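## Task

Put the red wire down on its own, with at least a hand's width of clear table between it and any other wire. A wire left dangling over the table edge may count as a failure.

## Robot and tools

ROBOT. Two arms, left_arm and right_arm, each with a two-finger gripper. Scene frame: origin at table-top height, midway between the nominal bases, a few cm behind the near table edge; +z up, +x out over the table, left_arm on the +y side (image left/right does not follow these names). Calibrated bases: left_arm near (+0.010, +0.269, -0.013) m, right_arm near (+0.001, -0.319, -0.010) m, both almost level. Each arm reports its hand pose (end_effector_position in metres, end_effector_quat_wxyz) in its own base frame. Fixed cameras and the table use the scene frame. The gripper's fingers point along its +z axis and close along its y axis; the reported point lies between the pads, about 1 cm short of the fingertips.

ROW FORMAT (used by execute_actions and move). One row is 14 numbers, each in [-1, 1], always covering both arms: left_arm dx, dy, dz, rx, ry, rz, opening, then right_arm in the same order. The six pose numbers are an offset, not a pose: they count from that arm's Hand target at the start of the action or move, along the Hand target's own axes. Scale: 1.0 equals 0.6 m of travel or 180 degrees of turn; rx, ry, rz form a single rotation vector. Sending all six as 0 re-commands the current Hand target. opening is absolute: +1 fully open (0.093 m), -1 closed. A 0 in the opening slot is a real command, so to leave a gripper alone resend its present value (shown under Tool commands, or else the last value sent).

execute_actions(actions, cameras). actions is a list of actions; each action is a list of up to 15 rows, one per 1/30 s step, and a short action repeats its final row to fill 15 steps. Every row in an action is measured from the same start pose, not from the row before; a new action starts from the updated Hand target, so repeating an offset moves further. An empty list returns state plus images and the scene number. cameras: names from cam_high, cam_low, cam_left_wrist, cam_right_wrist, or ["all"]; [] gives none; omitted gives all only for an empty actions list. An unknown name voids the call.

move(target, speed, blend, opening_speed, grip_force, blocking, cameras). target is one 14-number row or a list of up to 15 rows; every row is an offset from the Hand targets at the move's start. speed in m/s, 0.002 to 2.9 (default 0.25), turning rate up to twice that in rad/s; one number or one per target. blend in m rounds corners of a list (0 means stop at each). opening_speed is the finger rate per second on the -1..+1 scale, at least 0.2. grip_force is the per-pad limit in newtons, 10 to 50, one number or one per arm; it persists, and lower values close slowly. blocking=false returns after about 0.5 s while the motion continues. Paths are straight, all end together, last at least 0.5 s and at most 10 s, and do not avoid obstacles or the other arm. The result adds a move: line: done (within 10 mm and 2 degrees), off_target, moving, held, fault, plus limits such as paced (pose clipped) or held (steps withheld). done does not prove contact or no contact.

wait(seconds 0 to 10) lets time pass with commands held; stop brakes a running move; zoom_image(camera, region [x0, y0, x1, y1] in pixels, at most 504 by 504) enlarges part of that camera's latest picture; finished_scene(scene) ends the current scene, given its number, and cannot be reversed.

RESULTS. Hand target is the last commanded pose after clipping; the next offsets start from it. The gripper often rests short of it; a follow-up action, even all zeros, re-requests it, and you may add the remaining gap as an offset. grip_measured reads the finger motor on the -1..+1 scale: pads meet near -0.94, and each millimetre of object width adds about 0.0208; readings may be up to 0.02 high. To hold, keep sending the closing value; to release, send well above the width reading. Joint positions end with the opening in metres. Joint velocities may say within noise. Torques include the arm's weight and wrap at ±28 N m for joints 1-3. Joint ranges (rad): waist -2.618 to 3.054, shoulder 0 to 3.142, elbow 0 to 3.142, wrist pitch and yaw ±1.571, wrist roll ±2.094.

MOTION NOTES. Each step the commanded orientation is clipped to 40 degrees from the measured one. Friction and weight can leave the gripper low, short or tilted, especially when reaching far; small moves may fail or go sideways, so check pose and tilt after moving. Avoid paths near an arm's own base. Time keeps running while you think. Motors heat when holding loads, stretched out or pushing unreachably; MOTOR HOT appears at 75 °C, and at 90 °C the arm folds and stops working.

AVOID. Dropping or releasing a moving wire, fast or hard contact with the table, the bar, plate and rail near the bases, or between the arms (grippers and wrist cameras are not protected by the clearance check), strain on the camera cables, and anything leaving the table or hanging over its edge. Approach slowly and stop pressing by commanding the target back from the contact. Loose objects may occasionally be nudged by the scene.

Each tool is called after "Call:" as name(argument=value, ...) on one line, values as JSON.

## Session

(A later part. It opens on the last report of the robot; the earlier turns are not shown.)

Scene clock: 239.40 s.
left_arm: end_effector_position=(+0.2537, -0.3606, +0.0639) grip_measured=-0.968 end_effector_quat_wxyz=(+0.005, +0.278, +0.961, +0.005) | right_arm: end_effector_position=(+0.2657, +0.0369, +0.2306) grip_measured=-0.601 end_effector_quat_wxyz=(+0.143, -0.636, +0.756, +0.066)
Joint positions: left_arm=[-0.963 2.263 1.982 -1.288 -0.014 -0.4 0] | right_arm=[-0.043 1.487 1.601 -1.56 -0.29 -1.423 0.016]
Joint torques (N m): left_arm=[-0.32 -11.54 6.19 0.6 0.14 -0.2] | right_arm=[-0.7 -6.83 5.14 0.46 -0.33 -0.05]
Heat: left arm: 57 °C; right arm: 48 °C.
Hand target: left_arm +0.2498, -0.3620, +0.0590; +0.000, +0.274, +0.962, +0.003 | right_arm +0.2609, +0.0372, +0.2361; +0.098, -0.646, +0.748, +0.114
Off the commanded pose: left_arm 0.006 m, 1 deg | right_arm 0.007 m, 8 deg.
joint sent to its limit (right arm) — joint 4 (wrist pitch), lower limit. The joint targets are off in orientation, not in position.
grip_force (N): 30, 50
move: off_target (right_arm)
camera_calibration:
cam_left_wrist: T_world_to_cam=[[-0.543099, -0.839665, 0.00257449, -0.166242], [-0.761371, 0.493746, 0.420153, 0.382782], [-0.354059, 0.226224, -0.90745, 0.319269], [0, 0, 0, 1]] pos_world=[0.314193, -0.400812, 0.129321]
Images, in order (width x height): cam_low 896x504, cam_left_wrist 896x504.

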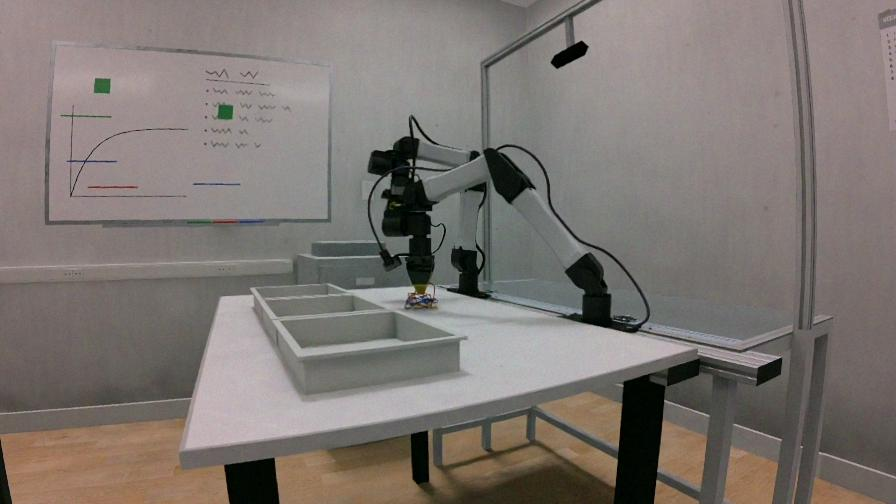

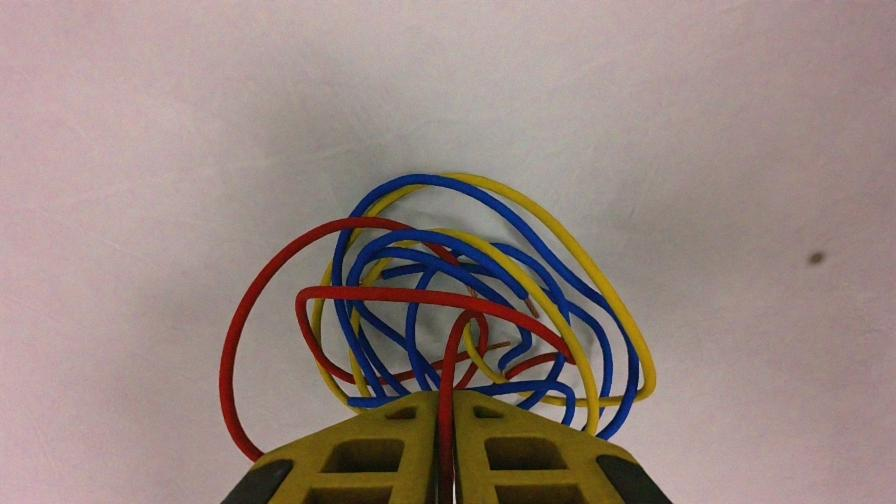

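Call:
move(target=[0,0,-0.283,0,-0.139,0,-1, 0,0,0,0,0,0,-0.6], speed=0.12, cameras=["all"])

Call:
zoom_image(camera="cam_low", region=[360, 200, 460, 310])

Call:
zoom_image(camera="cam_left_wrist", region=[150, 150, 650, 504])

Scene clock: 251.33 s.
left_arm: end_effector_position=(+0.2483, -0.3611, +0.2053) grip_measured=-0.977 end_effector_quat_wxyz=(+0.182, +0.278, +0.943, -0.040) | right_arm: end_effector_position=(+0.2657, +0.0369, +0.2306) grip_measured=-0.601 end_effector_quat_wxyz=(+0.143, -0.636, +0.756, +0.066)
Joint positions: left_arm=[-1.041 1.958 2.016 -1.304 -0.189 -0.437 0] | right_arm=[-0.043 1.487 1.601 -1.56 -0.29 -1.423 0.016]
Joint torques (N m): left_arm=[-0.24 -12.29 11.33 1.14 -0.2 -0.15] | right_arm=[-0.47 -6.64 5.44 0.52 -0.36 -0.07]
Heat: left arm: 55 °C; right arm: 47 °C.
Hand target: left_arm +0.2496, -0.3631, +0.2288; +0.208, +0.268, +0.939, -0.056 | right_arm +0.2609, +0.0372, +0.2361; +0.098, -0.646, +0.748, +0.114
Off the commanded pose: left_arm 0.024 m, 4 deg | right_arm 0.007 m, 8 deg.
joint sent to its limit (right arm) — joint 4 (wrist pitch), lower limit. The joint targets are off in orientation, not in position.
grip_force (N): 30, 50
move: off_target (left_arm, right_arm)
camera_calibration:
cam_left_wrist: T_world_to_cam=[[-0.551221, -0.834193, -0.0166464, -0.1621], [-0.833035, 0.549114, 0.0672752, 0.429737], [-0.0469797, 0.0509505, -0.997596, 0.324708], [0, 0, 0, 1]] pos_world=[0.283888, -0.387742, 0.292318]
cam_right_wrist: T_world_to_cam=[[0.979543, -0.190156, 0.0658467, -0.267866], [-0.196302, -0.974935, 0.104729, 0.107009], [0.0442814, -0.115512, -0.992319, 0.307821], [0, 0, 0, 1]] pos_world=[0.269762, 0.0889473, 0.311888]

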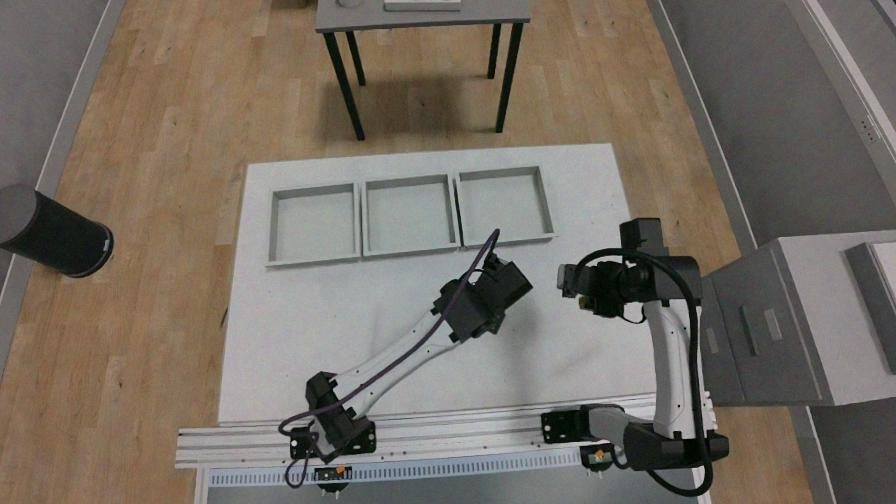

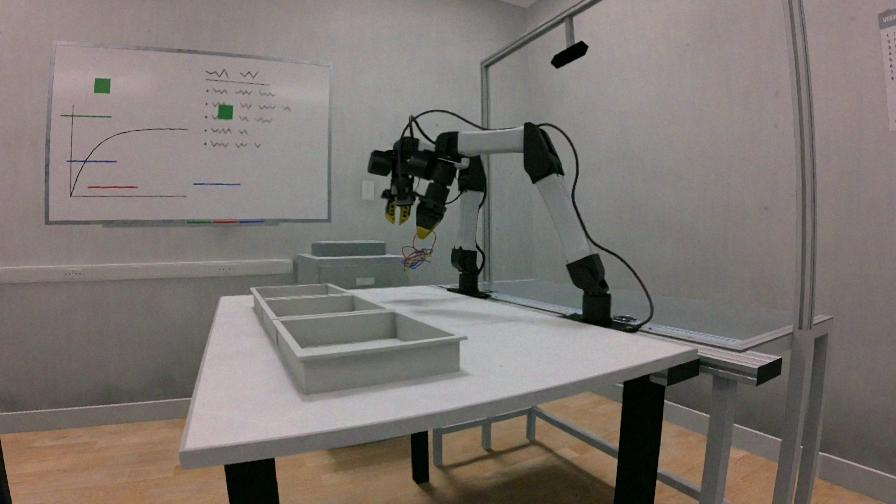

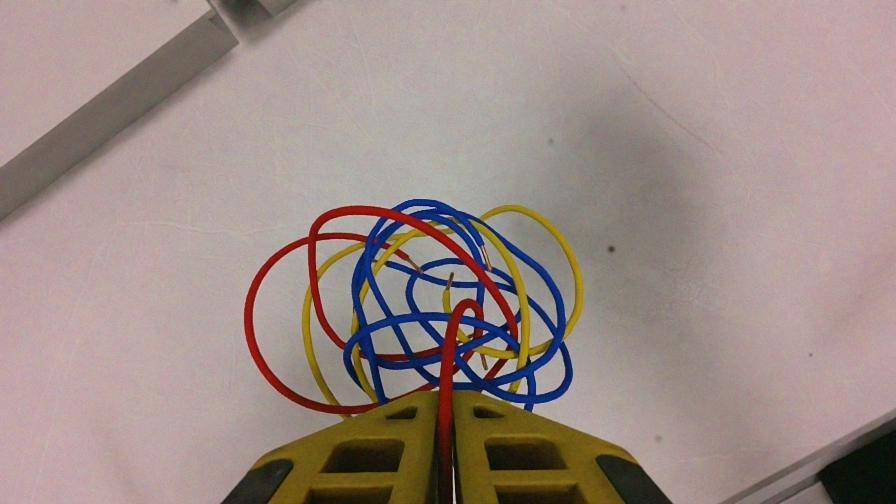

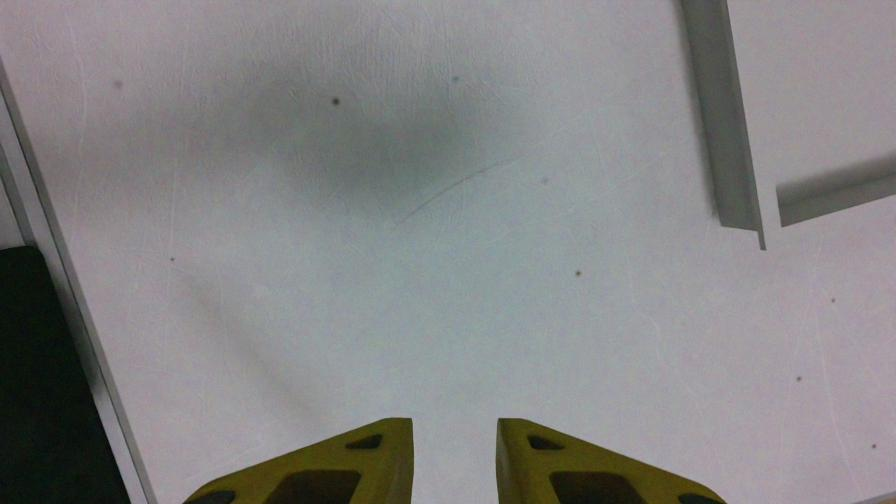

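Scaled by 4.582 from the camera's 896x504 image, which has a finer 1280x720 frame.

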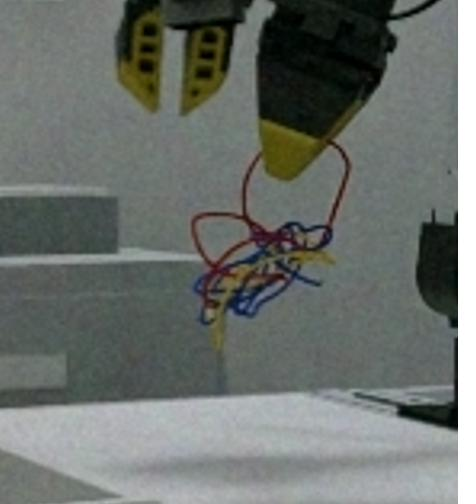

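Scaled by 1.008 from the camera's 896x504 image, which has a finer 1280x720 frame.

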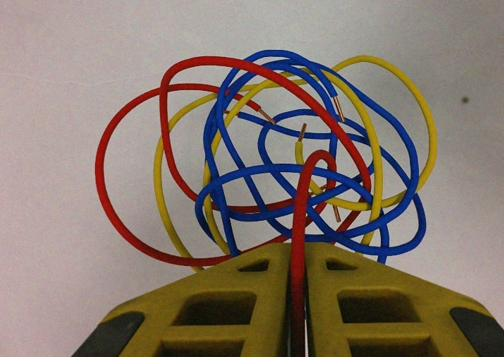

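Call:
move(target=[0.008,0.216,-0.002,0,0,0,-1, -0.240,-0.032,0.2055,0.3348,-0.2917,-0.4221,0.2], speed=0.2, cameras=["all"])

Call:
zoom_image(camera="cam_low", region=[340, 190, 460, 310])

Scene clock: 325.60 s.
left_arm: end_effector_position=(+0.3156, -0.2517, +0.2194) grip_measured=-0.977 end_effector_quat_wxyz=(+0.194, +0.265, +0.943, -0.046) | right_arm: end_effector_position=(+0.3056, +0.2045, +0.1619) grip_measured=+0.198 end_effector_quat_wxyz=(+0.700, -0.704, +0.080, -0.085)
Joint positions: left_arm=[-0.706 1.754 1.794 -1.217 -0.078 -0.143 0] | right_arm=[0.152 1.714 0.482 1.219 -1.185 -1.589 0.055]
Joint torques (N m): left_arm=[0.58 -11.17 6.53 1.42 0.13 0.14] | right_arm=[0.96 -4.6 4.57 1.58 -0.16 0.2]
Heat: left arm: 59 °C; right arm: 43 °C.
Hand target: left_arm +0.3138, -0.2504, +0.2287; +0.208, +0.268, +0.939, -0.056 | right_arm +0.3009, +0.2072, +0.1600; +0.703, -0.704, +0.075, -0.074
Off the commanded pose: left_arm 0.010 m, 2 deg | right_arm 0.006 m, 1 deg.
grip_force (N): 30, 50
move: done
camera_calibration:
cam_left_wrist: T_world_to_cam=[[-0.531601, -0.846957, -0.00805917, -0.0448305], [-0.846496, 0.530937, 0.039363, 0.430491], [-0.0290598, 0.0277474, -0.999192, 0.325198], [0, 0, 0, 1]] pos_world=[0.350028, -0.275557, 0.307629]
cam_right_wrist: T_world_to_cam=[[0.00906876, 0.0165335, 0.999822, -0.16751], [0.799507, -0.600651, 0.00268078, -0.0787684], [0.600588, 0.79934, -0.0186658, -0.257619], [0, 0, 0, 1]] pos_world=[0.219218, 0.161383, 0.162883]

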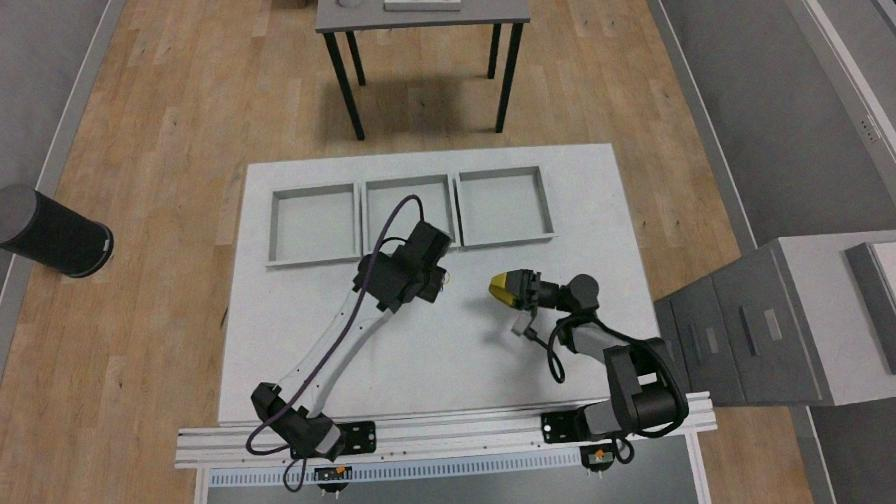

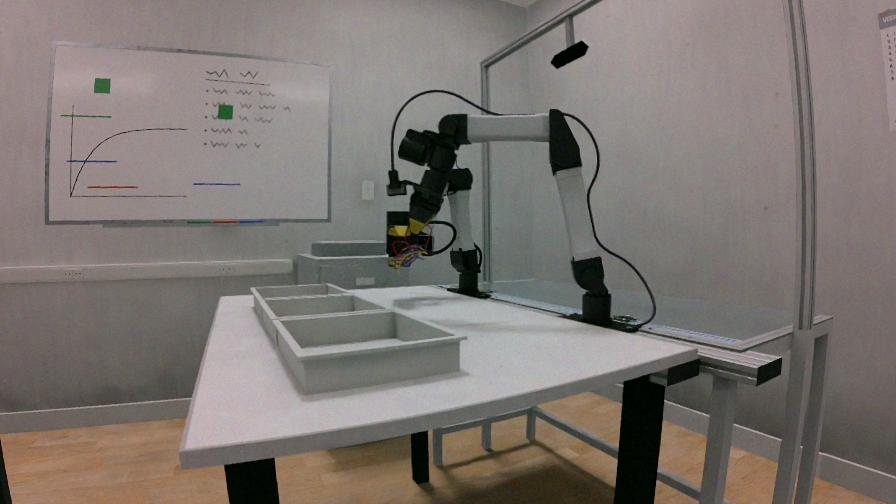

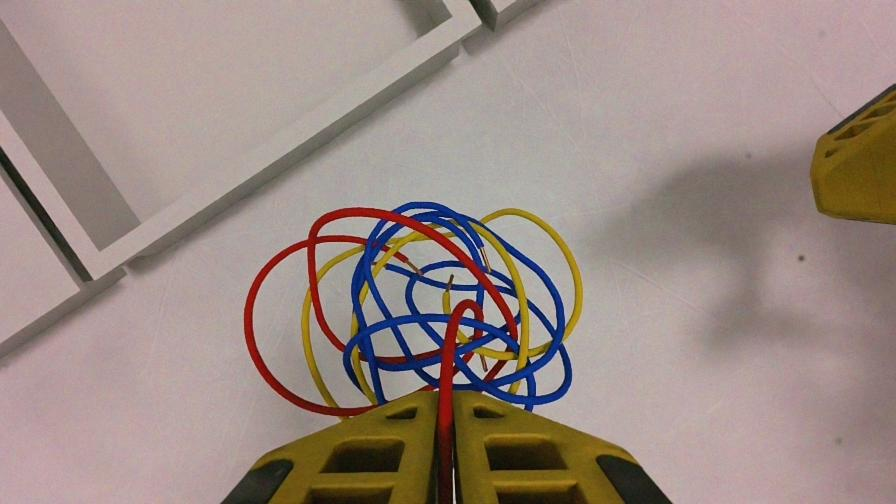

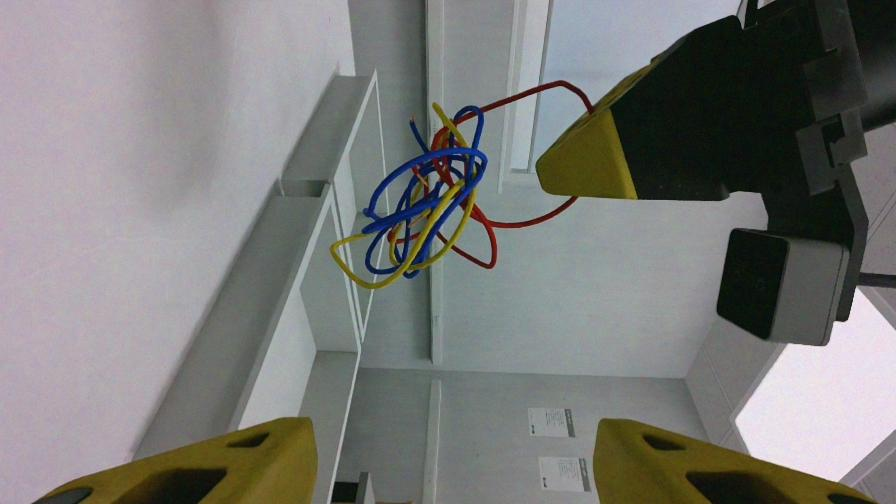

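Scaled by 4.200 from the camera's 896x504 image, which has a finer 1280x720 frame.

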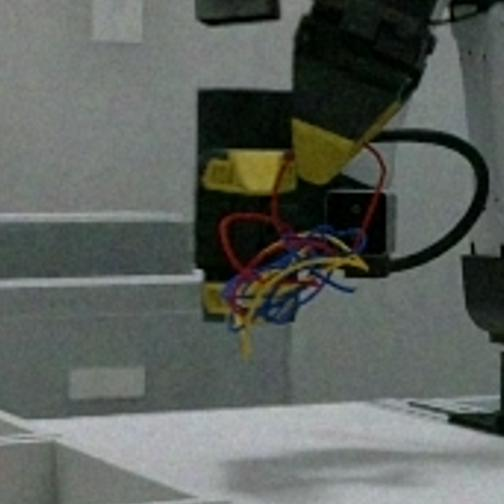

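Call:
move(target=[0,0,0,0,0,0,-1, -0.007,0.033,0.1,0,0,0,0.2], speed=0.12, cameras=["cam_low","cam_left_wrist","cam_right_wrist"])

Call:
zoom_image(camera="cam_low", region=[340, 190, 460, 310])

Scene clock: 376.93 s.
left_arm: end_effector_position=(+0.3156, -0.2517, +0.2194) grip_measured=-0.977 end_effector_quat_wxyz=(+0.194, +0.265, +0.943, -0.046) | right_arm: end_effector_position=(+0.3029, +0.2637, +0.1335) grip_measured=+0.198 end_effector_quat_wxyz=(+0.696, -0.710, +0.080, -0.064)
Joint positions: left_arm=[-0.706 1.754 1.794 -1.217 -0.078 -0.143 0] | right_arm=[0.352 1.874 0.53 1.303 -1.015 -1.585 0.055]
Joint torques (N m): left_arm=[0.58 -11.06 6.38 1.5 0.1 0.14] | right_arm=[0.88 -5.57 6.83 1.75 0.13 0.19]
Heat: left arm: 56 °C; right arm: 42 °C.
Hand target: left_arm +0.3138, -0.2504, +0.2287; +0.208, +0.268, +0.939, -0.056 | right_arm +0.3093, +0.2668, +0.1401; +0.703, -0.704, +0.075, -0.073
Off the commanded pose: left_arm 0.010 m, 2 deg | right_arm 0.010 m, 2 deg.
grip_force (N): 30, 50
move: done
camera_calibration:
cam_left_wrist: T_world_to_cam=[[-0.531601, -0.846957, -0.00805917, -0.0448305], [-0.846496, 0.530937, 0.039363, 0.430491], [-0.0290598, 0.0277474, -0.999192, 0.325198], [0, 0, 0, 1]] pos_world=[0.350028, -0.275557, 0.307629]
cam_right_wrist: T_world_to_cam=[[0.0390287, 0.0277308, 0.998853, -0.151955], [0.817064, -0.576327, -0.0159252, -0.050294], [0.575224, 0.816749, -0.0451511, -0.297133], [0, 0, 0, 1]] pos_world=[0.217942, 0.217911, 0.137564]
Images, in order (width x height): cam_low 896x504, cam_left_wrist 896x504, cam_right_wrist 896x504.

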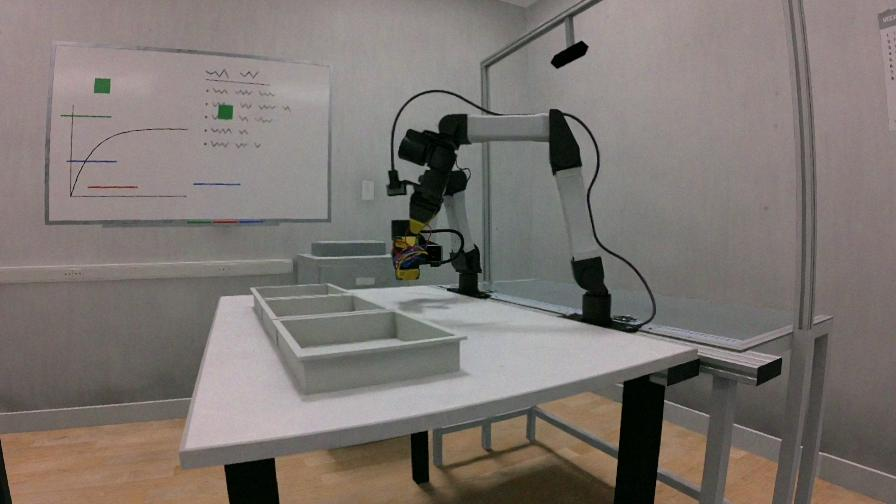

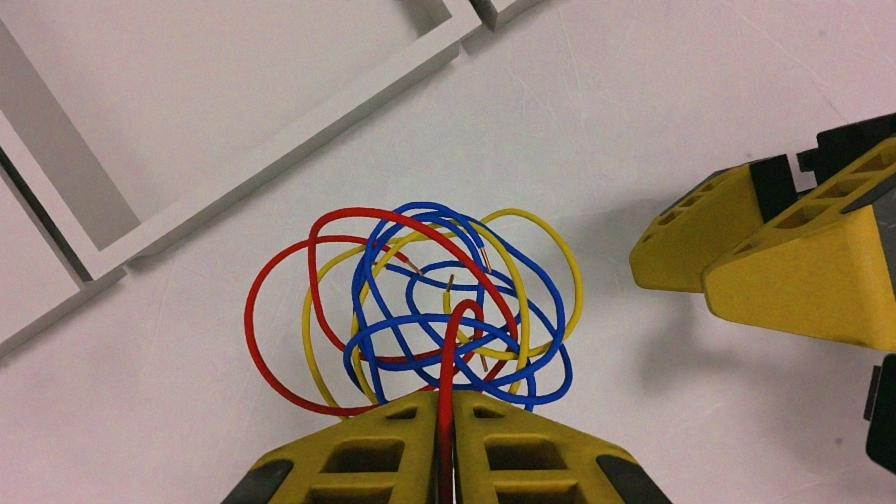

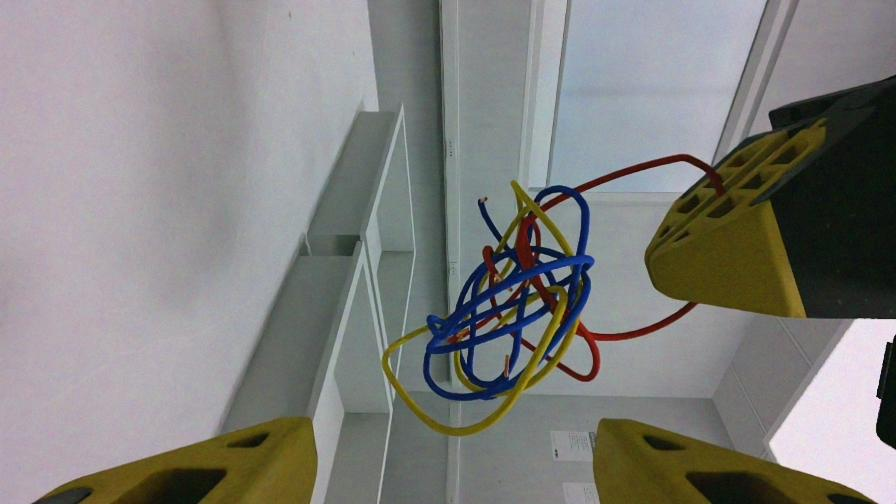

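Scaled by 4.200 from the camera's 896x504 image, which has a finer 1280x720 frame.

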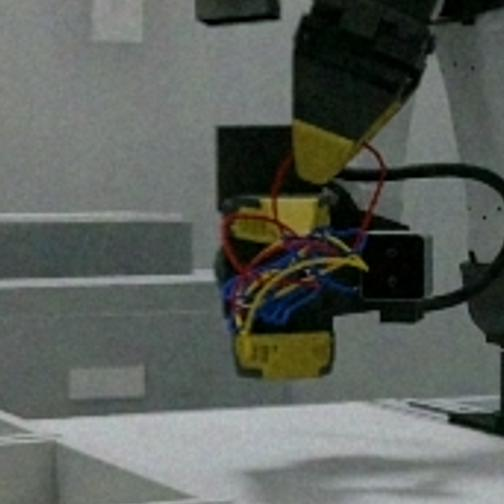

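Call:
move(target=[0,0,0,0,0,0,-1, 0,0.017,0.077,0,0,0,0.1], speed=0.08, cameras=["cam_low","cam_left_wrist","cam_right_wrist"])

Call:
zoom_image(camera="cam_left_wrist", region=[300, 180, 700, 430])

Scene clock: 390.80 s.
left_arm: end_effector_position=(+0.3156, -0.2517, +0.2194) grip_measured=-0.977 end_effector_quat_wxyz=(+0.194, +0.265, +0.943, -0.046) | right_arm: end_effector_position=(+0.3130, +0.3083, +0.1237) grip_measured=+0.101 end_effector_quat_wxyz=(+0.696, -0.711, +0.078, -0.066)
Joint positions: left_arm=[-0.706 1.754 1.794 -1.217 -0.078 -0.143 0] | right_arm=[0.475 1.984 0.641 1.307 -0.892 -1.584 0.05]
Joint torques (N m): left_arm=[0.62 -11.15 6.69 1.48 0.11 0.12] | right_arm=[0.59 -6.39 6.76 1.81 0.16 0.22]
Heat: left arm: 57 °C; right arm: 42 °C.
Hand target: left_arm +0.3138, -0.2504, +0.2287; +0.208, +0.268, +0.939, -0.056 | right_arm +0.3191, +0.3119, +0.1299; +0.703, -0.704, +0.076, -0.074
Off the commanded pose: left_arm 0.010 m, 2 deg | right_arm 0.009 m, 1 deg.
grip_force (N): 30, 50
move: done
camera_calibration:
cam_left_wrist: T_world_to_cam=[[-0.531601, -0.846957, -0.00805917, -0.0448305], [-0.846496, 0.530937, 0.039363, 0.430491], [-0.0290598, 0.0277474, -0.999192, 0.325198], [0, 0, 0, 1]] pos_world=[0.350028, -0.275557, 0.307629]
cam_right_wrist: T_world_to_cam=[[0.033672, 0.029873, 0.998986, -0.14284], [0.817144, -0.576342, -0.0103083, -0.033727], [0.57545, 0.816663, -0.0438171, -0.340024], [0, 0, 0, 1]] pos_world=[0.228036, 0.262513, 0.127448]
Images, in order (width x height): cam_low 896x504, cam_left_wrist 896x504, cam_right_wrist 896x504.

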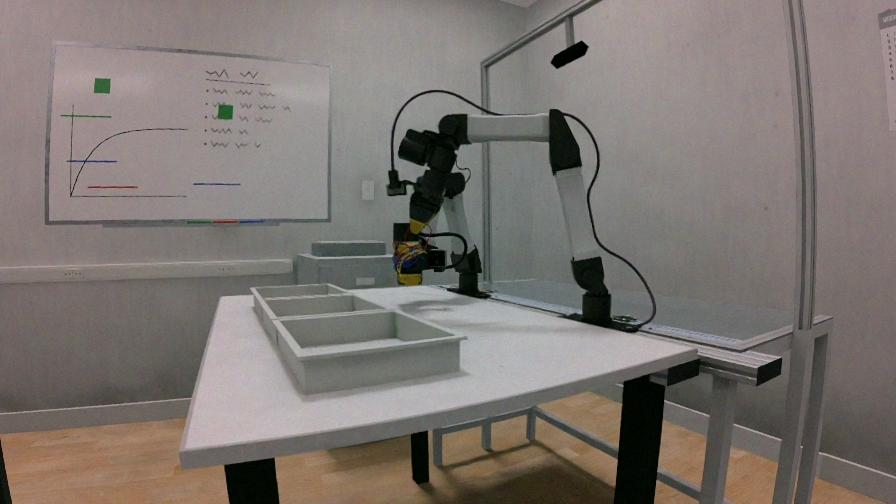

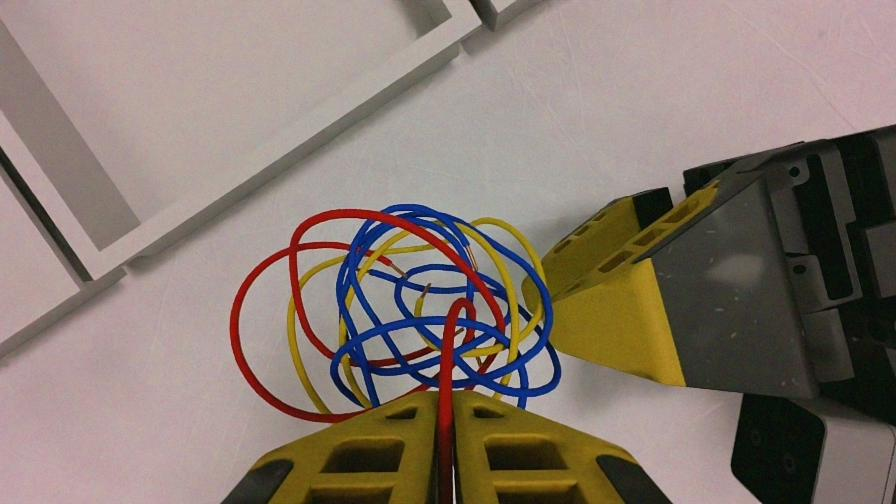

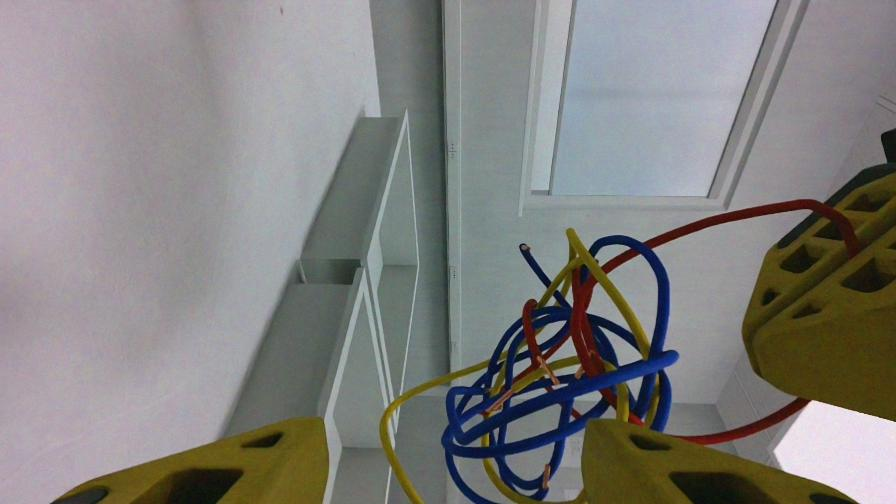

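Scaled by 1.260 from the camera's 896x504 image, which has a finer 1280x720 frame.

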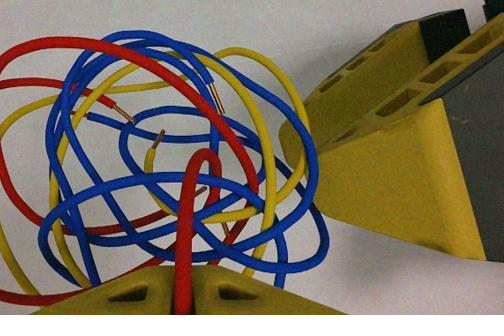

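Call:
move(target=[[0,0,0,0,0,0,-1, 0,0,-0.04,0,0,0,0.1],[0,0,0,0,0,0,-1, 0,-0.022,-0.04,0,0,0,0.5],[0,0,0,0,0,0,-1, 0,-0.022,0.01,0,0,0,0.5]], speed=0.08, cameras=["cam_low","cam_left_wrist","cam_right_wrist"])

Call:
zoom_image(camera="cam_left_wrist", region=[300, 180, 700, 430])

Scene clock: 407.37 s.
left_arm: end_effector_position=(+0.3155, -0.2518, +0.2194) grip_measured=-0.977 end_effector_quat_wxyz=(+0.194, +0.265, +0.943, -0.046) | right_arm: end_effector_position=(+0.3146, +0.3144, +0.1389) grip_measured=+0.498 end_effector_quat_wxyz=(+0.700, -0.707, +0.073, -0.071)
Joint positions: left_arm=[-0.706 1.754 1.794 -1.217 -0.078 -0.143 0] | right_arm=[0.49 1.943 0.664 1.262 -0.877 -1.583 0.069]
Joint torques (N m): left_arm=[0.62 -11.03 6.74 1.44 0.13 0.09] | right_arm=[0.59 -6.76 7.27 1.54 0.16 0.25]
Heat: left arm: 57 °C; right arm: 43 °C.
Hand target: left_arm +0.3138, -0.2504, +0.2287; +0.208, +0.268, +0.939, -0.056 | right_arm +0.3203, +0.3177, +0.1430; +0.703, -0.704, +0.075, -0.074
Off the commanded pose: left_arm 0.010 m, 2 deg | right_arm 0.008 m, 1 deg.
grip_force (N): 30, 50
move: done; target 2's new opening was sent with right_arm's hand 0.015 m and 2 deg from that target
camera_calibration:
cam_left_wrist: T_world_to_cam=[[-0.531704, -0.846895, -0.00772422, -0.0448792], [-0.846421, 0.531046, 0.0395131, 0.430449], [-0.0293615, 0.0275472, -0.999189, 0.325248], [0, 0, 0, 1]] pos_world=[0.350029, -0.275556, 0.307629]
cam_right_wrist: T_world_to_cam=[[0.0173089, 0.0212149, 0.999625, -0.150426], [0.817222, -0.57632, -0.00191938, -0.0325767], [0.576063, 0.816949, -0.0273127, -0.347864], [0, 0, 0, 1]] pos_world=[0.229618, 0.268604, 0.140806]
Images, in order (width x height): cam_low 896x504, cam_left_wrist 896x504, cam_right_wrist 896x504.

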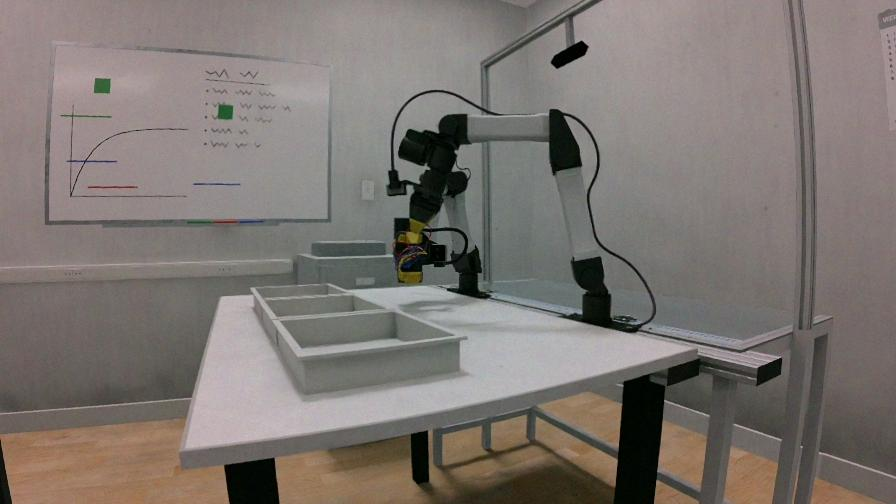

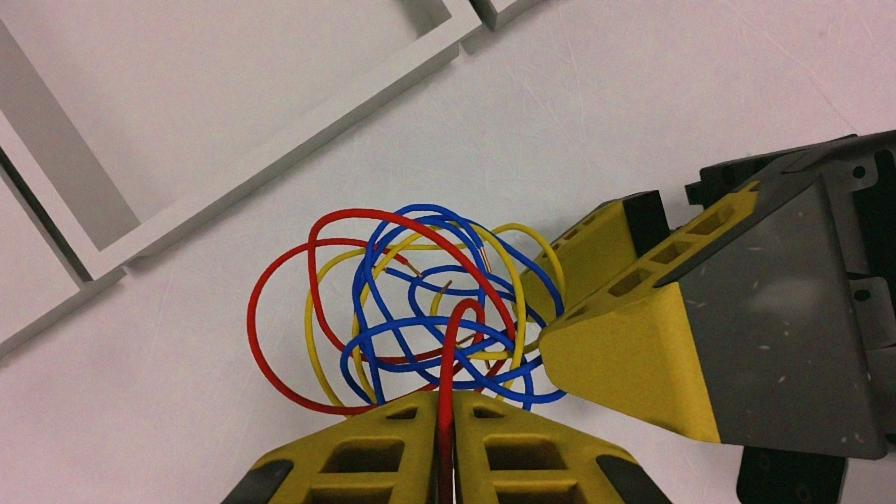

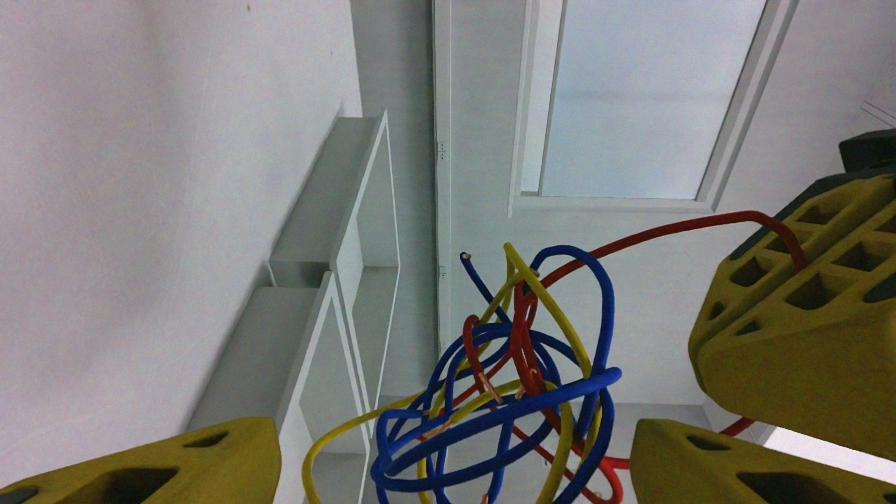

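Scaled by 1.260 from the camera's 896x504 image, which has a finer 1280x720 frame.

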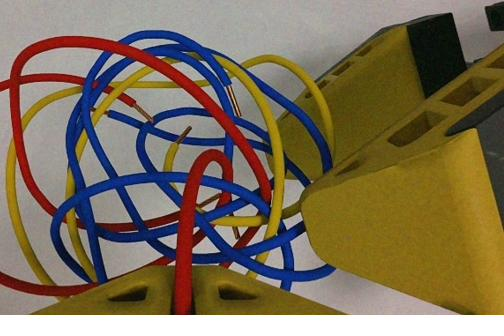

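Call:
move(target=[0,0,0,0,0,0,-1, 0,0,0,0,0,0,-1], speed=0.08, grip_force=[40,30], cameras=["cam_low","cam_left_wrist","cam_right_wrist"])

Call:
zoom_image(camera="cam_left_wrist", region=[300, 180, 700, 430])

Call:
zoom_image(camera="cam_low", region=[340, 190, 460, 310])

Scene clock: 419.30 s.
left_arm: end_effector_position=(+0.3155, -0.2518, +0.2194) grip_measured=-0.978 end_effector_quat_wxyz=(+0.194, +0.265, +0.943, -0.046) | right_arm: end_effector_position=(+0.3147, +0.3144, +0.1387) grip_measured=-0.985 end_effector_quat_wxyz=(+0.699, -0.707, +0.073, -0.071)
Joint positions: left_arm=[-0.706 1.754 1.794 -1.217 -0.078 -0.143 0] | right_arm=[0.49 1.943 0.664 1.262 -0.877 -1.583 0]
Joint torques (N m): left_arm=[0.58 -10.88 6.64 1.46 0.11 0.13] | right_arm=[0.13 -6.38 6.98 1.54 0.2 0.22]
Heat: left arm: 57 °C; right arm: 43 °C.
Hand target: left_arm +0.3138, -0.2504, +0.2287; +0.208, +0.268, +0.939, -0.056 | right_arm +0.3203, +0.3177, +0.1430; +0.703, -0.704, +0.075, -0.074
Off the commanded pose: left_arm 0.010 m, 2 deg | right_arm 0.008 m, 1 deg.
grip_force (N): 40, 30
move: done
camera_calibration:
cam_left_wrist: T_world_to_cam=[[-0.531704, -0.846895, -0.00772422, -0.0448792], [-0.846421, 0.531046, 0.0395131, 0.430449], [-0.0293615, 0.0275472, -0.999189, 0.325248], [0, 0, 0, 1]] pos_world=[0.350029, -0.275556, 0.307629]
cam_right_wrist: T_world_to_cam=[[0.0180511, 0.0215423, 0.999605, -0.150583], [0.817054, -0.576557, -0.00232925, -0.0324169], [0.576279, 0.816773, -0.0280087, -0.347772], [0, 0, 0, 1]] pos_world=[0.229618, 0.268605, 0.140708]
Images, in order (width x height): cam_low 896x504, cam_left_wrist 896x504, cam_right_wrist 896x504.

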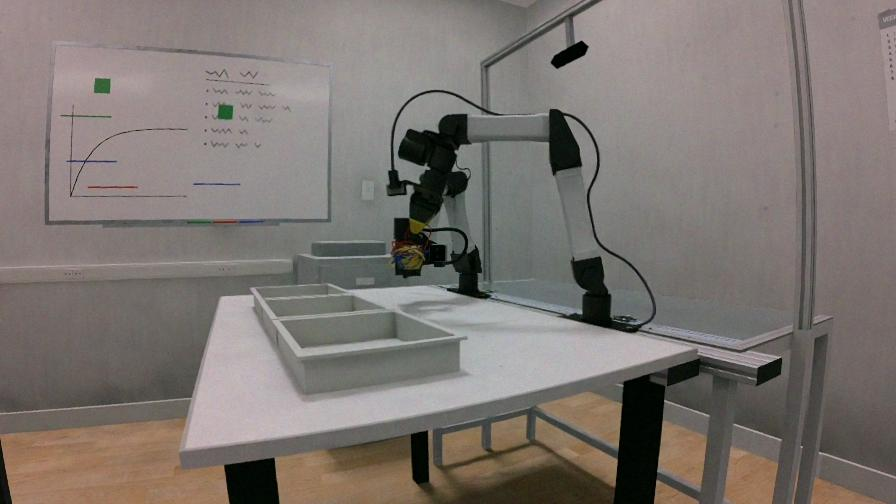

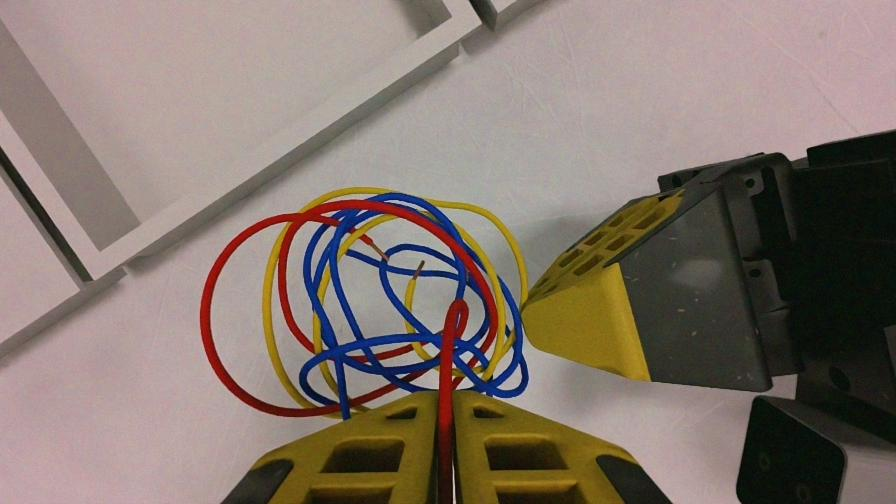

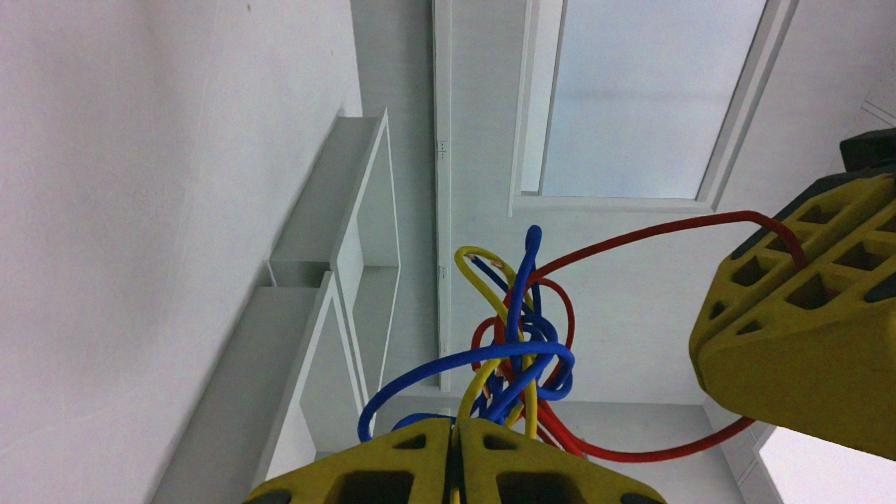

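Scaled by 1.260 from the camera's 896x504 image, which has a finer 1280x720 frame.

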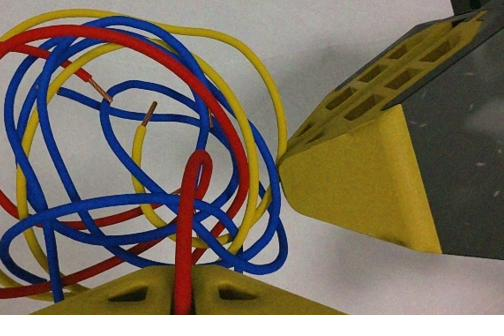

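Scaled by 4.200 from the camera's 896x504 image, which has a finer 1280x720 frame.

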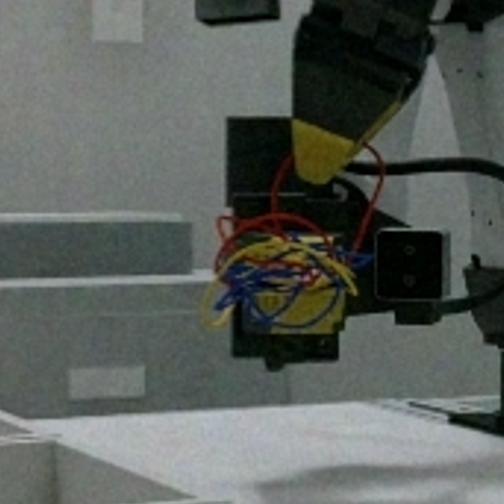

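Call:
move(target=[0,0,0,0,0,0,-1, 0,0,-0.08,0,0,0,-1], speed=0.06, cameras=["cam_low","cam_left_wrist","cam_right_wrist"])

Call:
zoom_image(camera="cam_left_wrist", region=[300, 180, 700, 430])

Scene clock: 424.47 s.
left_arm: end_effector_position=(+0.3155, -0.2534, +0.2198) grip_measured=-0.978 end_effector_quat_wxyz=(+0.195, +0.266, +0.943, -0.050) | right_arm: end_effector_position=(+0.3113, +0.2755, +0.1288) grip_measured=-0.985 end_effector_quat_wxyz=(+0.694, -0.712, +0.086, -0.064)
Joint positions: left_arm=[-0.706 1.754 1.794 -1.212 -0.071 -0.143 0] | right_arm=[0.382 1.916 0.575 1.293 -0.977 -1.583 0]
Joint torques (N m): left_arm=[0.53 -11.23 6.64 1.42 0.04 0.12] | right_arm=[-0.96 -9.66 3.73 1.73 -0.08 0.25]
Heat: left arm: 57 °C; right arm: 44 °C.
Hand target: left_arm +0.3138, -0.2504, +0.2287; +0.208, +0.268, +0.939, -0.056 | right_arm +0.3102, +0.2709, +0.1431; +0.703, -0.704, +0.075, -0.074
Off the commanded pose: left_arm 0.010 m, 2 deg | right_arm 0.015 m, 2 deg.
grip_force (N): 40, 30
move: off_target (right_arm)
camera_calibration:
cam_left_wrist: T_world_to_cam=[[-0.534112, -0.845413, -0.000444314, -0.0466896], [-0.844878, 0.533755, 0.0358833, 0.432276], [-0.0300991, 0.0195411, -0.999356, 0.32387], [0, 0, 0, 1]] pos_world=[0.350031, -0.27653, 0.308129]
cam_right_wrist: T_world_to_cam=[[0.0475857, 0.0313431, 0.998375, -0.151543], [0.812257, -0.582942, -0.0204138, -0.0464703], [0.581355, 0.811909, -0.0531984, -0.311337], [0, 0, 0, 1]] pos_world=[0.225955, 0.230438, 0.133786]
Images, in order (width x height): cam_low 896x504, cam_left_wrist 896x504, cam_right_wrist 896x504.

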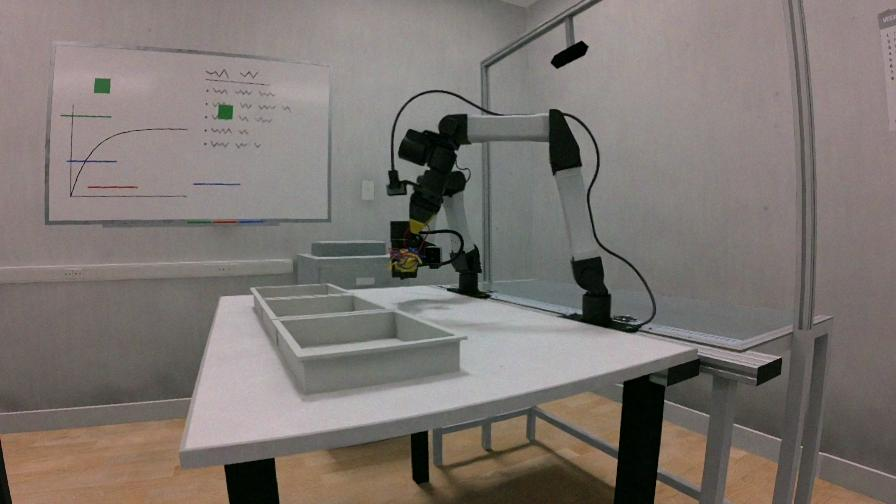

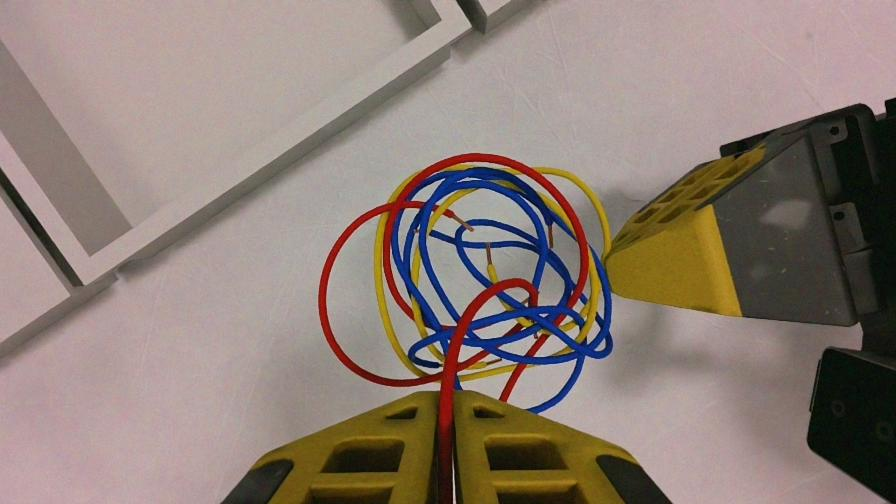

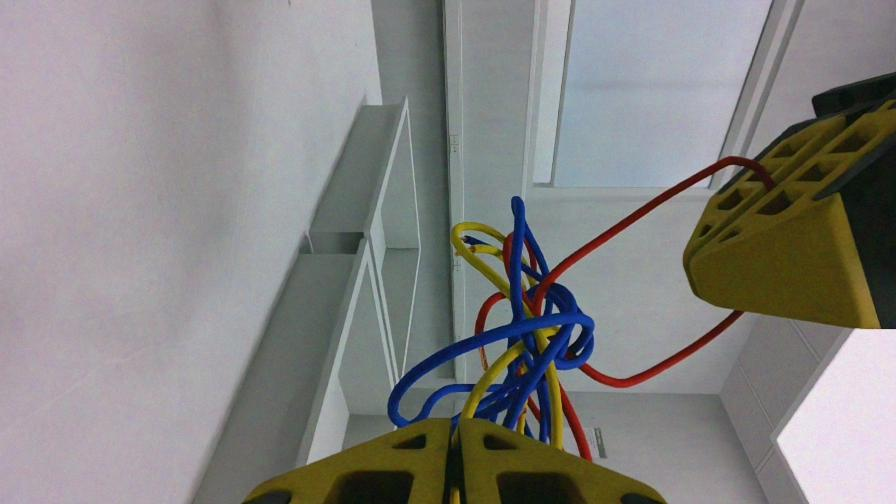

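Scaled by 1.260 from the camera's 896x504 image, which has a finer 1280x720 frame.

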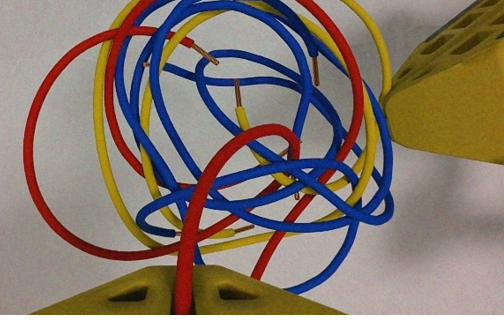

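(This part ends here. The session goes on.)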